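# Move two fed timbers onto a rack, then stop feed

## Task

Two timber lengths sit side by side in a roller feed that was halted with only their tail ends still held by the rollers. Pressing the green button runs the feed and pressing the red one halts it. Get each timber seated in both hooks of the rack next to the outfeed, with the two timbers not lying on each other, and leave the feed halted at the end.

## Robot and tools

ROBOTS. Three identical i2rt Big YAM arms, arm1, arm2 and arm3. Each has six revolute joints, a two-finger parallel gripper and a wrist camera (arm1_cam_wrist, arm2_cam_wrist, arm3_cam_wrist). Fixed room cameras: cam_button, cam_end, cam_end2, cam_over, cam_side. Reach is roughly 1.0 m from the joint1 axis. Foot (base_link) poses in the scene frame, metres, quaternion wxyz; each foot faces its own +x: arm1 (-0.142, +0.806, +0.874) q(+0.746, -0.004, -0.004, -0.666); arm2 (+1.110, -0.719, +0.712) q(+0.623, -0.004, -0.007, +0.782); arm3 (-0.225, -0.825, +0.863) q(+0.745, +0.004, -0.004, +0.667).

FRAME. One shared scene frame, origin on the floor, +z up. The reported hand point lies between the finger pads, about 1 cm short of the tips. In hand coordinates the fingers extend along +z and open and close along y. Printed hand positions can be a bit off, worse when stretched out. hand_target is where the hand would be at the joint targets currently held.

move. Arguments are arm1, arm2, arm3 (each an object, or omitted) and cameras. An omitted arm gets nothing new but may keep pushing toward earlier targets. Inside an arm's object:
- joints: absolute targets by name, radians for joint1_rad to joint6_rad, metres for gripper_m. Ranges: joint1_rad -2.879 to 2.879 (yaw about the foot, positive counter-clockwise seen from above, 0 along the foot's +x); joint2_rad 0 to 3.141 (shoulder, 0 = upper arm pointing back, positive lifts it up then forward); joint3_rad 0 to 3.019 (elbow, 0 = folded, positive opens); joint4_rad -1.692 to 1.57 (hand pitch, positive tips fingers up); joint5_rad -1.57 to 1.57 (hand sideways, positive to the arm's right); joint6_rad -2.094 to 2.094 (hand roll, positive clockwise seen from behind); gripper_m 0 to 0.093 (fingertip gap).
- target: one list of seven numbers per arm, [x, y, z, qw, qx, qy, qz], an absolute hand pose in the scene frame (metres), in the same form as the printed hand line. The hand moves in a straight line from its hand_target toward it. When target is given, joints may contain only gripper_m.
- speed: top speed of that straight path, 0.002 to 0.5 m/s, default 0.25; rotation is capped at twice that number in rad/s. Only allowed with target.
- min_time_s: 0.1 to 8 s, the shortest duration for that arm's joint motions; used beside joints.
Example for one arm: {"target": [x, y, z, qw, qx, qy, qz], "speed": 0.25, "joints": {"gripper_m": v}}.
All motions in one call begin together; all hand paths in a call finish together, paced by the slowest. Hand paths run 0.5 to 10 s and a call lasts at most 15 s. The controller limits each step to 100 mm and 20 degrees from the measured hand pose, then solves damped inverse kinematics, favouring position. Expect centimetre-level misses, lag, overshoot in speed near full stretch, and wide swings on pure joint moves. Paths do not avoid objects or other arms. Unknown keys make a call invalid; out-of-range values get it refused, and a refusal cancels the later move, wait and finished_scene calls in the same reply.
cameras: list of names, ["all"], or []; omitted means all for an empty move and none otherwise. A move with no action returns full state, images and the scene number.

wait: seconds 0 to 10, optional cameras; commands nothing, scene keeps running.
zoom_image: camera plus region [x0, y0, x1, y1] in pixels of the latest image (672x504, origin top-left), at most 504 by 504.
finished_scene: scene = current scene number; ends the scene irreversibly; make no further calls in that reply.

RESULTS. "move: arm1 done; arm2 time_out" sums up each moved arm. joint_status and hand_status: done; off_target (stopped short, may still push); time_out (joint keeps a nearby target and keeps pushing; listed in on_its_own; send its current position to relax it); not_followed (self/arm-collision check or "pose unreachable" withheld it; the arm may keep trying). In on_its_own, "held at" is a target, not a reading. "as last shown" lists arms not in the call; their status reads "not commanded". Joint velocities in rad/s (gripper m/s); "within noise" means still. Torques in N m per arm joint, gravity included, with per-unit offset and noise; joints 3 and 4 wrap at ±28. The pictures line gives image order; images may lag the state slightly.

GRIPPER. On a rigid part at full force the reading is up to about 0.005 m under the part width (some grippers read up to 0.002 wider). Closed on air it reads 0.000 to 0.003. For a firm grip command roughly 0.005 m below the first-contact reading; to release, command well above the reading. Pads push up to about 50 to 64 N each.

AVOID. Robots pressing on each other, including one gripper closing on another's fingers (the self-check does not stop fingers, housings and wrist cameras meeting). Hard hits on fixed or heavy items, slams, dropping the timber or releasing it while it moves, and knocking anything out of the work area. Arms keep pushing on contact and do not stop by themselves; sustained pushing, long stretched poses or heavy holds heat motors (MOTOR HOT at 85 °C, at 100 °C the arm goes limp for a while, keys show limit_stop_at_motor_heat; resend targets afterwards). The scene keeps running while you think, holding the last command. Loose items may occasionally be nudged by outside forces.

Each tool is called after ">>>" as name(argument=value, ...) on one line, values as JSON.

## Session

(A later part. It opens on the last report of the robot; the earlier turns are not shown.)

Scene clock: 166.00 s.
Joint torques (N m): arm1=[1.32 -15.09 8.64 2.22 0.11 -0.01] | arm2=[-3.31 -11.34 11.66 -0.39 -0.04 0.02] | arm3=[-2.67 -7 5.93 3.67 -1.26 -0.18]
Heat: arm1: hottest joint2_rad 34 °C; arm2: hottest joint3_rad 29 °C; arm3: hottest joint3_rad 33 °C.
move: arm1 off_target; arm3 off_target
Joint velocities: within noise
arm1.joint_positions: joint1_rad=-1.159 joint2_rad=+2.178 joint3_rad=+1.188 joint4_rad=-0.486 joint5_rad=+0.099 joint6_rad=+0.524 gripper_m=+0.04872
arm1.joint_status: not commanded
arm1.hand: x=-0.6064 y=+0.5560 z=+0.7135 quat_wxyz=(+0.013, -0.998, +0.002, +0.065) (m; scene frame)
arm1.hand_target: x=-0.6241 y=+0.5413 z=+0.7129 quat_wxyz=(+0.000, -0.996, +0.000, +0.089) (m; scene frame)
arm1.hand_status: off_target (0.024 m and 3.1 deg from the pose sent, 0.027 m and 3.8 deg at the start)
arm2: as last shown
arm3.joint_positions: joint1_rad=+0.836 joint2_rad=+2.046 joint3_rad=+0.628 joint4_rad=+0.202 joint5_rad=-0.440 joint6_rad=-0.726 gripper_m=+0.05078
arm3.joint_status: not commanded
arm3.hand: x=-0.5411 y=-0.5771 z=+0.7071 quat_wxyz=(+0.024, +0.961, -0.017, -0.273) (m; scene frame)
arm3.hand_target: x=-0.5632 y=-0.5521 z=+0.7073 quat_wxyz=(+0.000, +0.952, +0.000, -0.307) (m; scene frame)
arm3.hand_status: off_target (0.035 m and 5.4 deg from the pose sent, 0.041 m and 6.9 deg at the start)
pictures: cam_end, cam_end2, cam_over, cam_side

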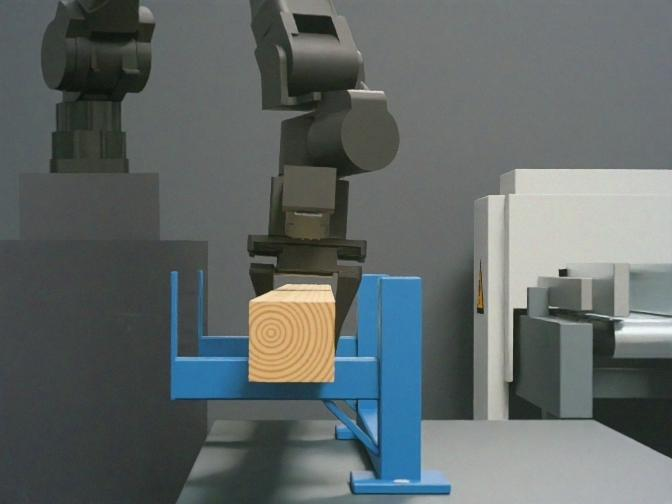

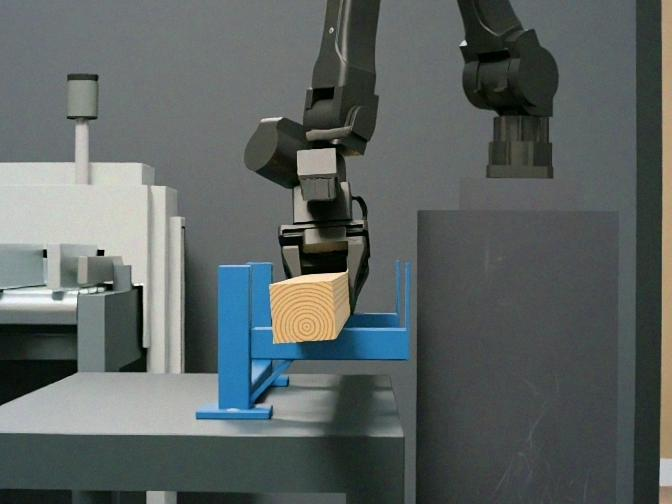

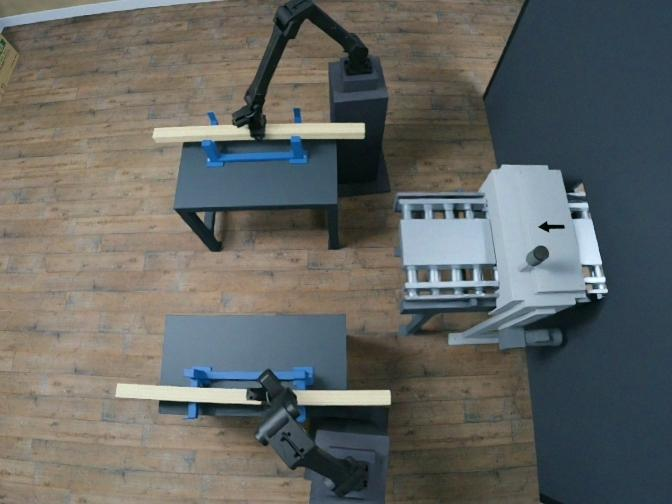

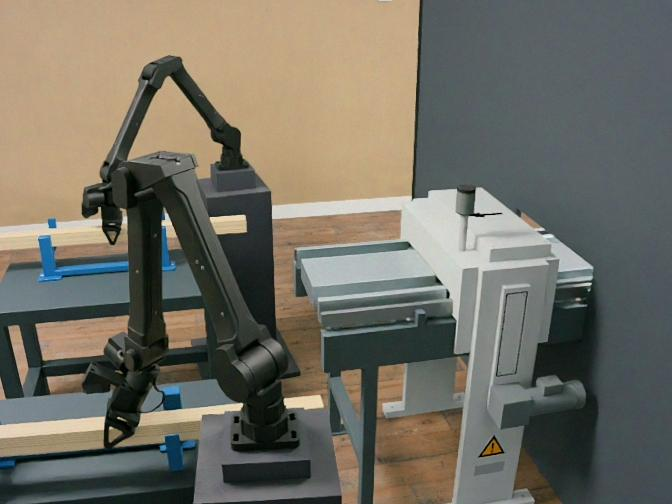

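>>> move(arm1={"target":[-0.615,0.55,0.708,0,0.9972,0,-0.075],"speed":0.05}, arm3={"target":[-0.55,-0.570,0.70,0,0.9588,0,-0.284],"speed":0.05})

>>> move(arm1={"joints":{"gripper_m":0.057}}, arm3={"joints":{"gripper_m":0.059}}, cameras=["cam_over","cam_side","cam_end2","cam_end","arm1_cam_wrist","arm3_cam_wrist"])

Scene clock: 178.40 s.
Joint torques (N m): arm1=[0.5 -15.27 6.76 2.07 -0.19 -0.07] | arm2=[-3.31 -11.34 11.64 -0.39 -0.04 0.02] | arm3=[-1.85 -7.36 3.63 2.78 -0.67 -0.14]
Heat: arm1: hottest joint2_rad 34 °C; arm2: hottest joint3_rad 30 °C; arm3: hottest joint3_rad 32 °C.
move: arm1 off_target; arm3 off_target
Joint velocities: within noise
arm1.joint_positions: joint1_rad=-1.161 joint2_rad=+2.178 joint3_rad=+1.188 joint4_rad=-0.486 joint5_rad=+0.092 joint6_rad=+0.522 gripper_m=+0.04872
arm1.joint_status: not commanded
arm1.hand: x=-0.6060 y=+0.5558 z=+0.7133 quat_wxyz=(+0.010, -0.998, +0.002, +0.063) (m; scene frame)
arm1.hand_target: x=-0.6148 y=+0.5501 z=+0.7083 quat_wxyz=(+0.000, -0.997, +0.000, +0.075) (m; scene frame)
arm1.hand_status: off_target (0.012 m and 1.8 deg from the pose sent, 0.012 m and 1.9 deg at the start)
arm2: as last shown
arm3.joint_positions: joint1_rad=+0.847 joint2_rad=+2.046 joint3_rad=+0.615 joint4_rad=+0.233 joint5_rad=-0.414 joint6_rad=-0.726 gripper_m=+0.05076
arm3.joint_status: not commanded
arm3.hand: x=-0.5405 y=-0.5779 z=+0.7061 quat_wxyz=(+0.010, +0.962, -0.013, -0.271) (m; scene frame)
arm3.hand_target: x=-0.5495 y=-0.5704 z=+0.7005 quat_wxyz=(+0.000, +0.959, +0.000, -0.283) (m; scene frame)
arm3.hand_status: off_target (0.014 m and 2.4 deg from the pose sent, 0.013 m and 3.6 deg at the start)
pictures: none

Scene clock: 179.07 s.
Joint torques (N m): arm1=[0.5 -15.27 6.82 1.11 -0.12 -0.06] | arm2=[-3.25 -11.34 11.64 -0.39 -0.04 0.02] | arm3=[-1.79 -7.88 3.64 1.77 -0.38 -0.07]
Heat: arm1: hottest joint2_rad 34 °C; arm2: hottest joint3_rad 30 °C; arm3: hottest joint3_rad 32 °C.
move: arm1 done; arm3 done
Joint velocities: within noise
arm1.joint_positions: joint1_rad=-1.161 joint2_rad=+2.179 joint3_rad=+1.187 joint4_rad=-0.465 joint5_rad=+0.090 joint6_rad=+0.522 gripper_m=+0.05694
arm1.joint_status: all done
arm1.hand: x=-0.6100 y=+0.5532 z=+0.7134 quat_wxyz=(+0.005, -0.997, +0.002, +0.071) (m; scene frame)
arm1.hand_target: x=-0.6147 y=+0.5502 z=+0.7084 quat_wxyz=(+0.000, -0.997, +0.000, +0.075) (m; scene frame)
arm1.hand_status: not commanded
arm2: as last shown
arm3.joint_positions: joint1_rad=+0.847 joint2_rad=+2.053 joint3_rad=+0.615 joint4_rad=+0.263 joint5_rad=-0.422 joint6_rad=-0.732 gripper_m=+0.05894
arm3.joint_status: all done
arm3.hand: x=-0.5445 y=-0.5754 z=+0.7068 quat_wxyz=(+0.004, +0.960, -0.006, -0.281) (m; scene frame)
arm3.hand_target: x=-0.5495 y=-0.5703 z=+0.7004 quat_wxyz=(+0.000, +0.959, +0.000, -0.283) (m; scene frame)
arm3.hand_status: not commanded
pictures: arm1_cam_wrist, arm3_cam_wrist, cam_end, cam_end2, cam_over, cam_side

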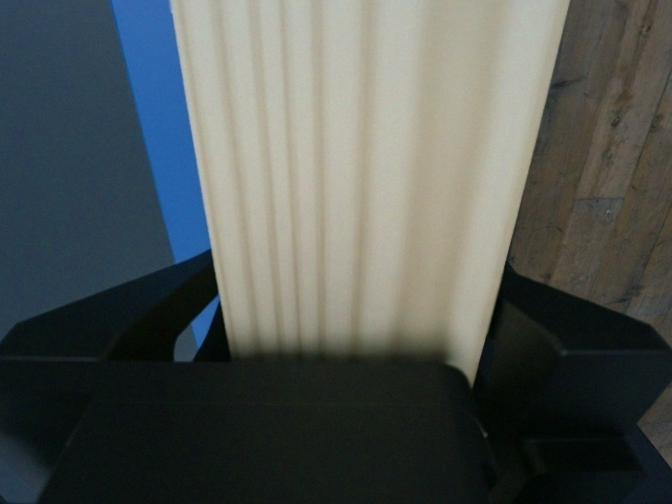

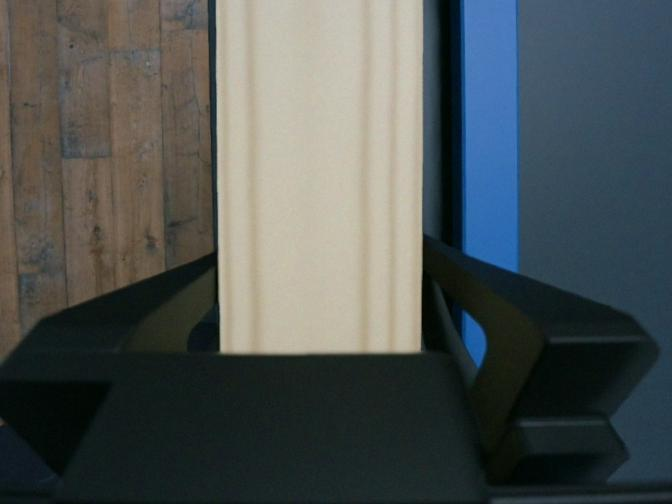

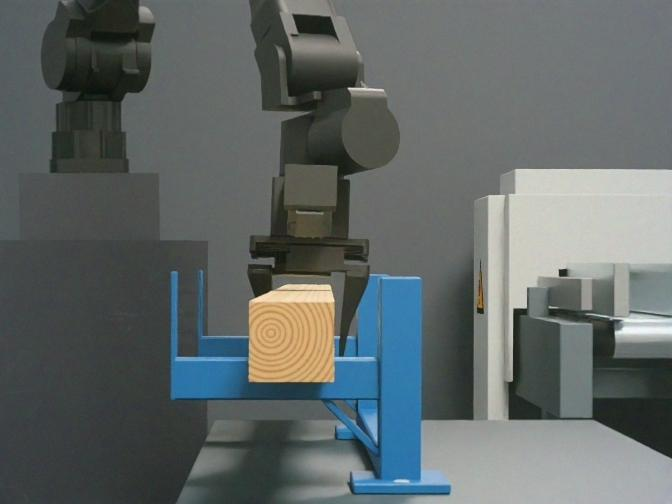

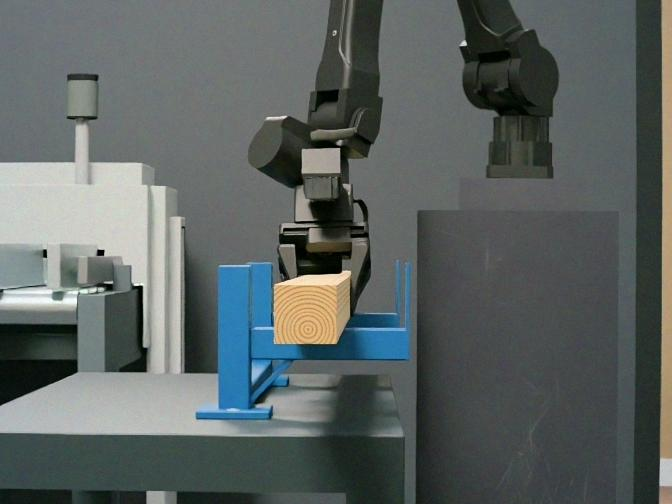

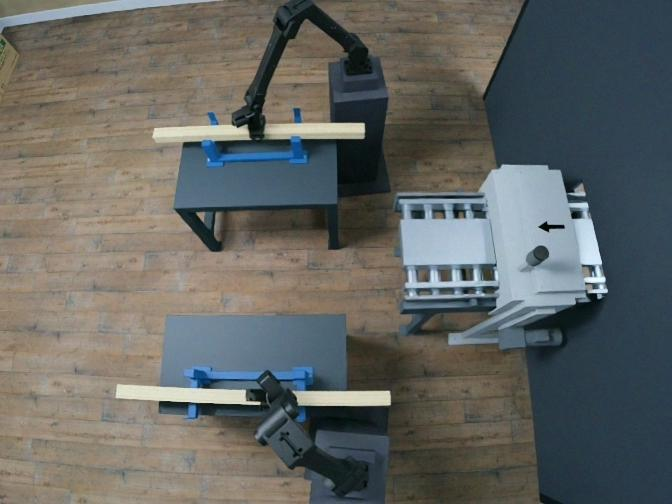

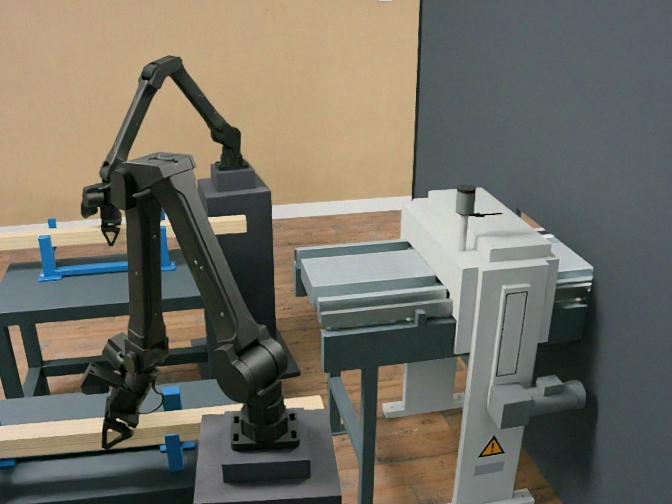

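>>> move(arm1={"joints":{"gripper_m":0.085}}, arm3={"joints":{"gripper_m":0.085}})

>>> move(arm1={"target":[-0.595,0.55,0.86,0,0.9972,0,-0.075],"speed":0.18}, arm3={"target":[-0.47,-0.57,0.84,0,0.9588,0,-0.284],"speed":0.18}, cameras=["cam_over","cam_side","cam_end2","cam_end","arm1_cam_wrist","arm3_cam_wrist"])

Scene clock: 189.20 s.
Joint torques (N m): arm1=[0.62 -15.38 6.8 0.96 -0.1 -0.05] | arm2=[-3.31 -11.4 11.66 -0.39 -0.04 0.01] | arm3=[-1.85 -7.94 3.47 1.76 -0.36 -0.07]
Heat: arm1: hottest joint2_rad 33 °C; arm2: hottest joint3_rad 30 °C; arm3: hottest joint3_rad 31 °C.
move: arm1 done; arm3 done
Joint velocities: within noise
arm1.joint_positions: joint1_rad=-1.161 joint2_rad=+2.179 joint3_rad=+1.187 joint4_rad=-0.462 joint5_rad=+0.089 joint6_rad=+0.522 gripper_m=+0.08483
arm1.joint_status: all done
arm1.hand: x=-0.6106 y=+0.5526 z=+0.7135 quat_wxyz=(+0.003, -0.997, +0.002, +0.073) (m; scene frame)
arm1.hand_target: x=-0.6147 y=+0.5501 z=+0.7084 quat_wxyz=(+0.000, -0.997, +0.000, +0.075) (m; scene frame)
arm1.hand_status: not commanded
arm2: as last shown
arm3.joint_positions: joint1_rad=+0.847 joint2_rad=+2.054 joint3_rad=+0.619 joint4_rad=+0.263 joint5_rad=-0.423 joint6_rad=-0.732 gripper_m=+0.08483
arm3.joint_status: all done
arm3.hand: x=-0.5456 y=-0.5743 z=+0.7069 quat_wxyz=(+0.003, +0.959, -0.006, -0.282) (m; scene frame)
arm3.hand_target: x=-0.5496 y=-0.5702 z=+0.7005 quat_wxyz=(+0.000, +0.959, +0.000, -0.283) (m; scene frame)
arm3.hand_status: not commanded
pictures: none

Scene clock: 191.03 s.
Joint torques (N m): arm1=[1.38 -14.92 8.18 0.08 0.02 0.05] | arm2=[-3.31 -11.34 11.64 -0.39 -0.04 0.02] | arm3=[-2.37 -7.06 5.44 0.92 -0.52 -0.09]
Heat: arm1: hottest joint2_rad 33 °C; arm2: hottest joint3_rad 30 °C; arm3: hottest joint3_rad 31 °C.
move: arm1 done; arm3 done
Joint velocities: within noise
arm1.joint_positions: joint1_rad=-1.148 joint2_rad=+1.864 joint3_rad=+1.168 joint4_rad=-0.744 joint5_rad=+0.089 joint6_rad=+0.532 gripper_m=+0.08492
arm1.joint_status: not commanded
arm1.hand: x=-0.5984 y=+0.5534 z=+0.8596 quat_wxyz=(-0.001, -0.997, +0.001, +0.078) (m; scene frame)
arm1.hand_target: x=-0.5950 y=+0.5500 z=+0.8601 quat_wxyz=(+0.000, -0.997, +0.000, +0.075) (m; scene frame)
arm1.hand_status: done (0.005 m and 0.4 deg from the pose sent, 0.147 m and 0.5 deg at the start)
arm2.joint_positions: joint1_rad=-0.059 joint2_rad=+1.413 joint3_rad=+1.128 joint4_rad=-1.350 joint5_rad=-0.015 joint6_rad=-1.406 gripper_m=+0.00051
arm2.joint_status: not commanded
arm2.hand: x=+1.0433 y=-0.3454 z=+0.8738 quat_wxyz=(+0.030, +1.000, +0.000, +0.005) (m; scene frame)
arm2.hand_target: x=+1.0451 y=-0.3283 z=+0.9001 quat_wxyz=(+0.000, +1.000, +0.000, +0.000) (m; scene frame)
arm2.hand_status: not commanded
arm3.joint_positions: joint1_rad=+0.649 joint2_rad=+1.523 joint3_rad=+0.512 joint4_rad=-0.251 joint5_rad=-0.492 joint6_rad=-0.946 gripper_m=+0.08493
arm3.joint_status: not commanded
arm3.hand: x=-0.4712 y=-0.5716 z=+0.8376 quat_wxyz=(+0.001, +0.959, -0.002, -0.283) (m; scene frame)
arm3.hand_target: x=-0.4700 y=-0.5700 z=+0.8400 quat_wxyz=(+0.000, +0.959, +0.000, -0.284) (m; scene frame)
arm3.hand_status: done (0.003 m and 0.3 deg from the pose sent, 0.153 m and 0.8 deg at the start)
pictures: arm1_cam_wrist, arm3_cam_wrist, cam_end, cam_end2, cam_over, cam_side

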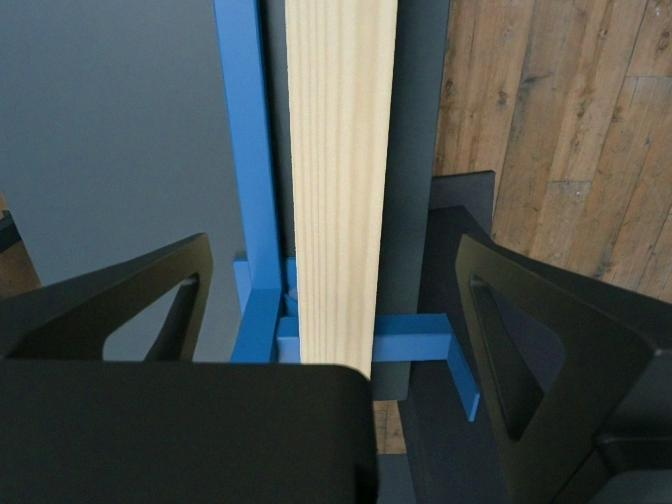

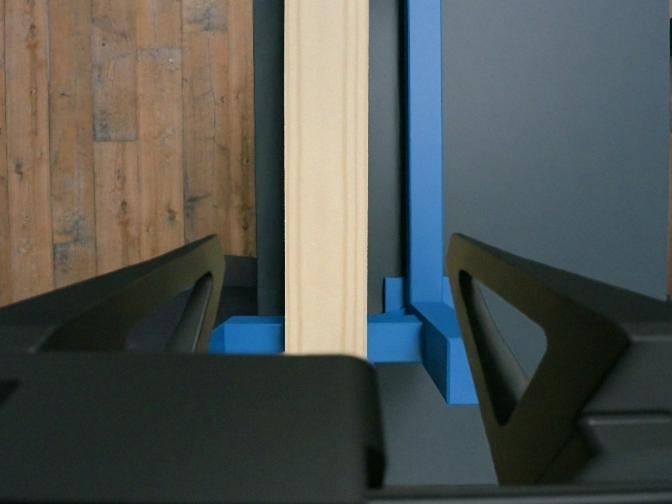

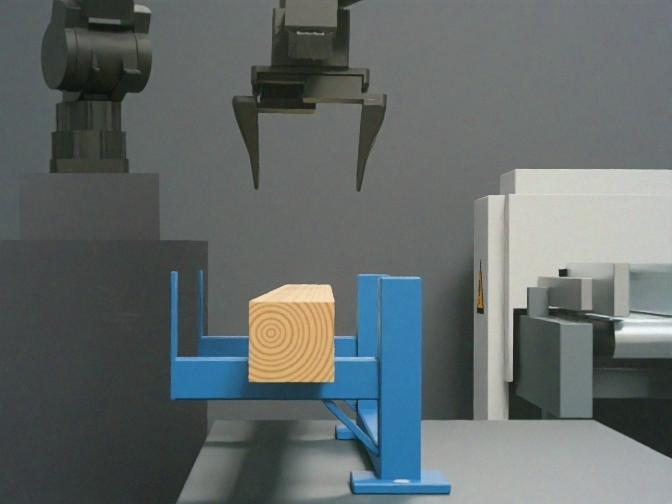

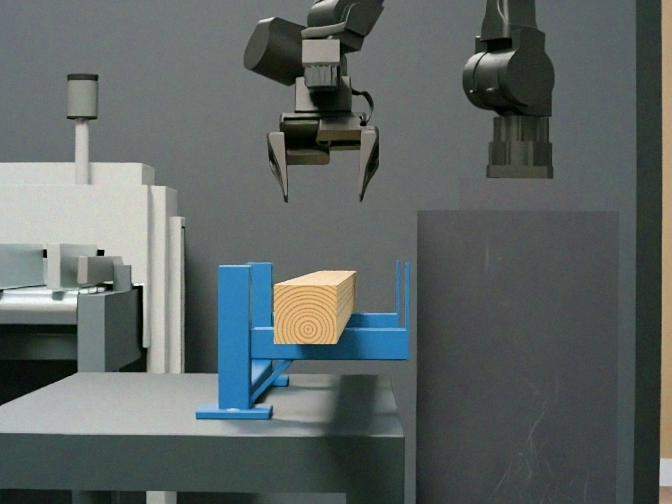

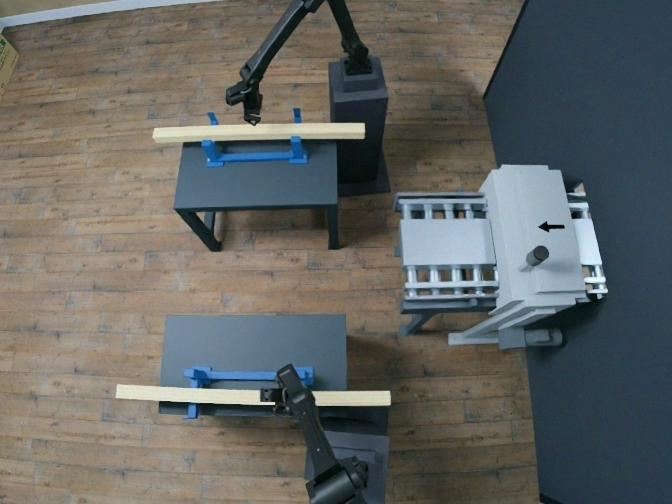

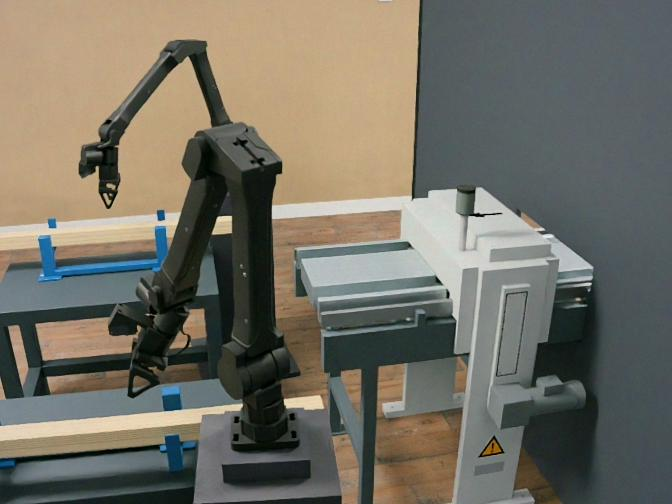

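Both timbers rest in their hooks and the machine is stopped.

>>> finished_scene(scene=2)

The scene is finished: the task was done.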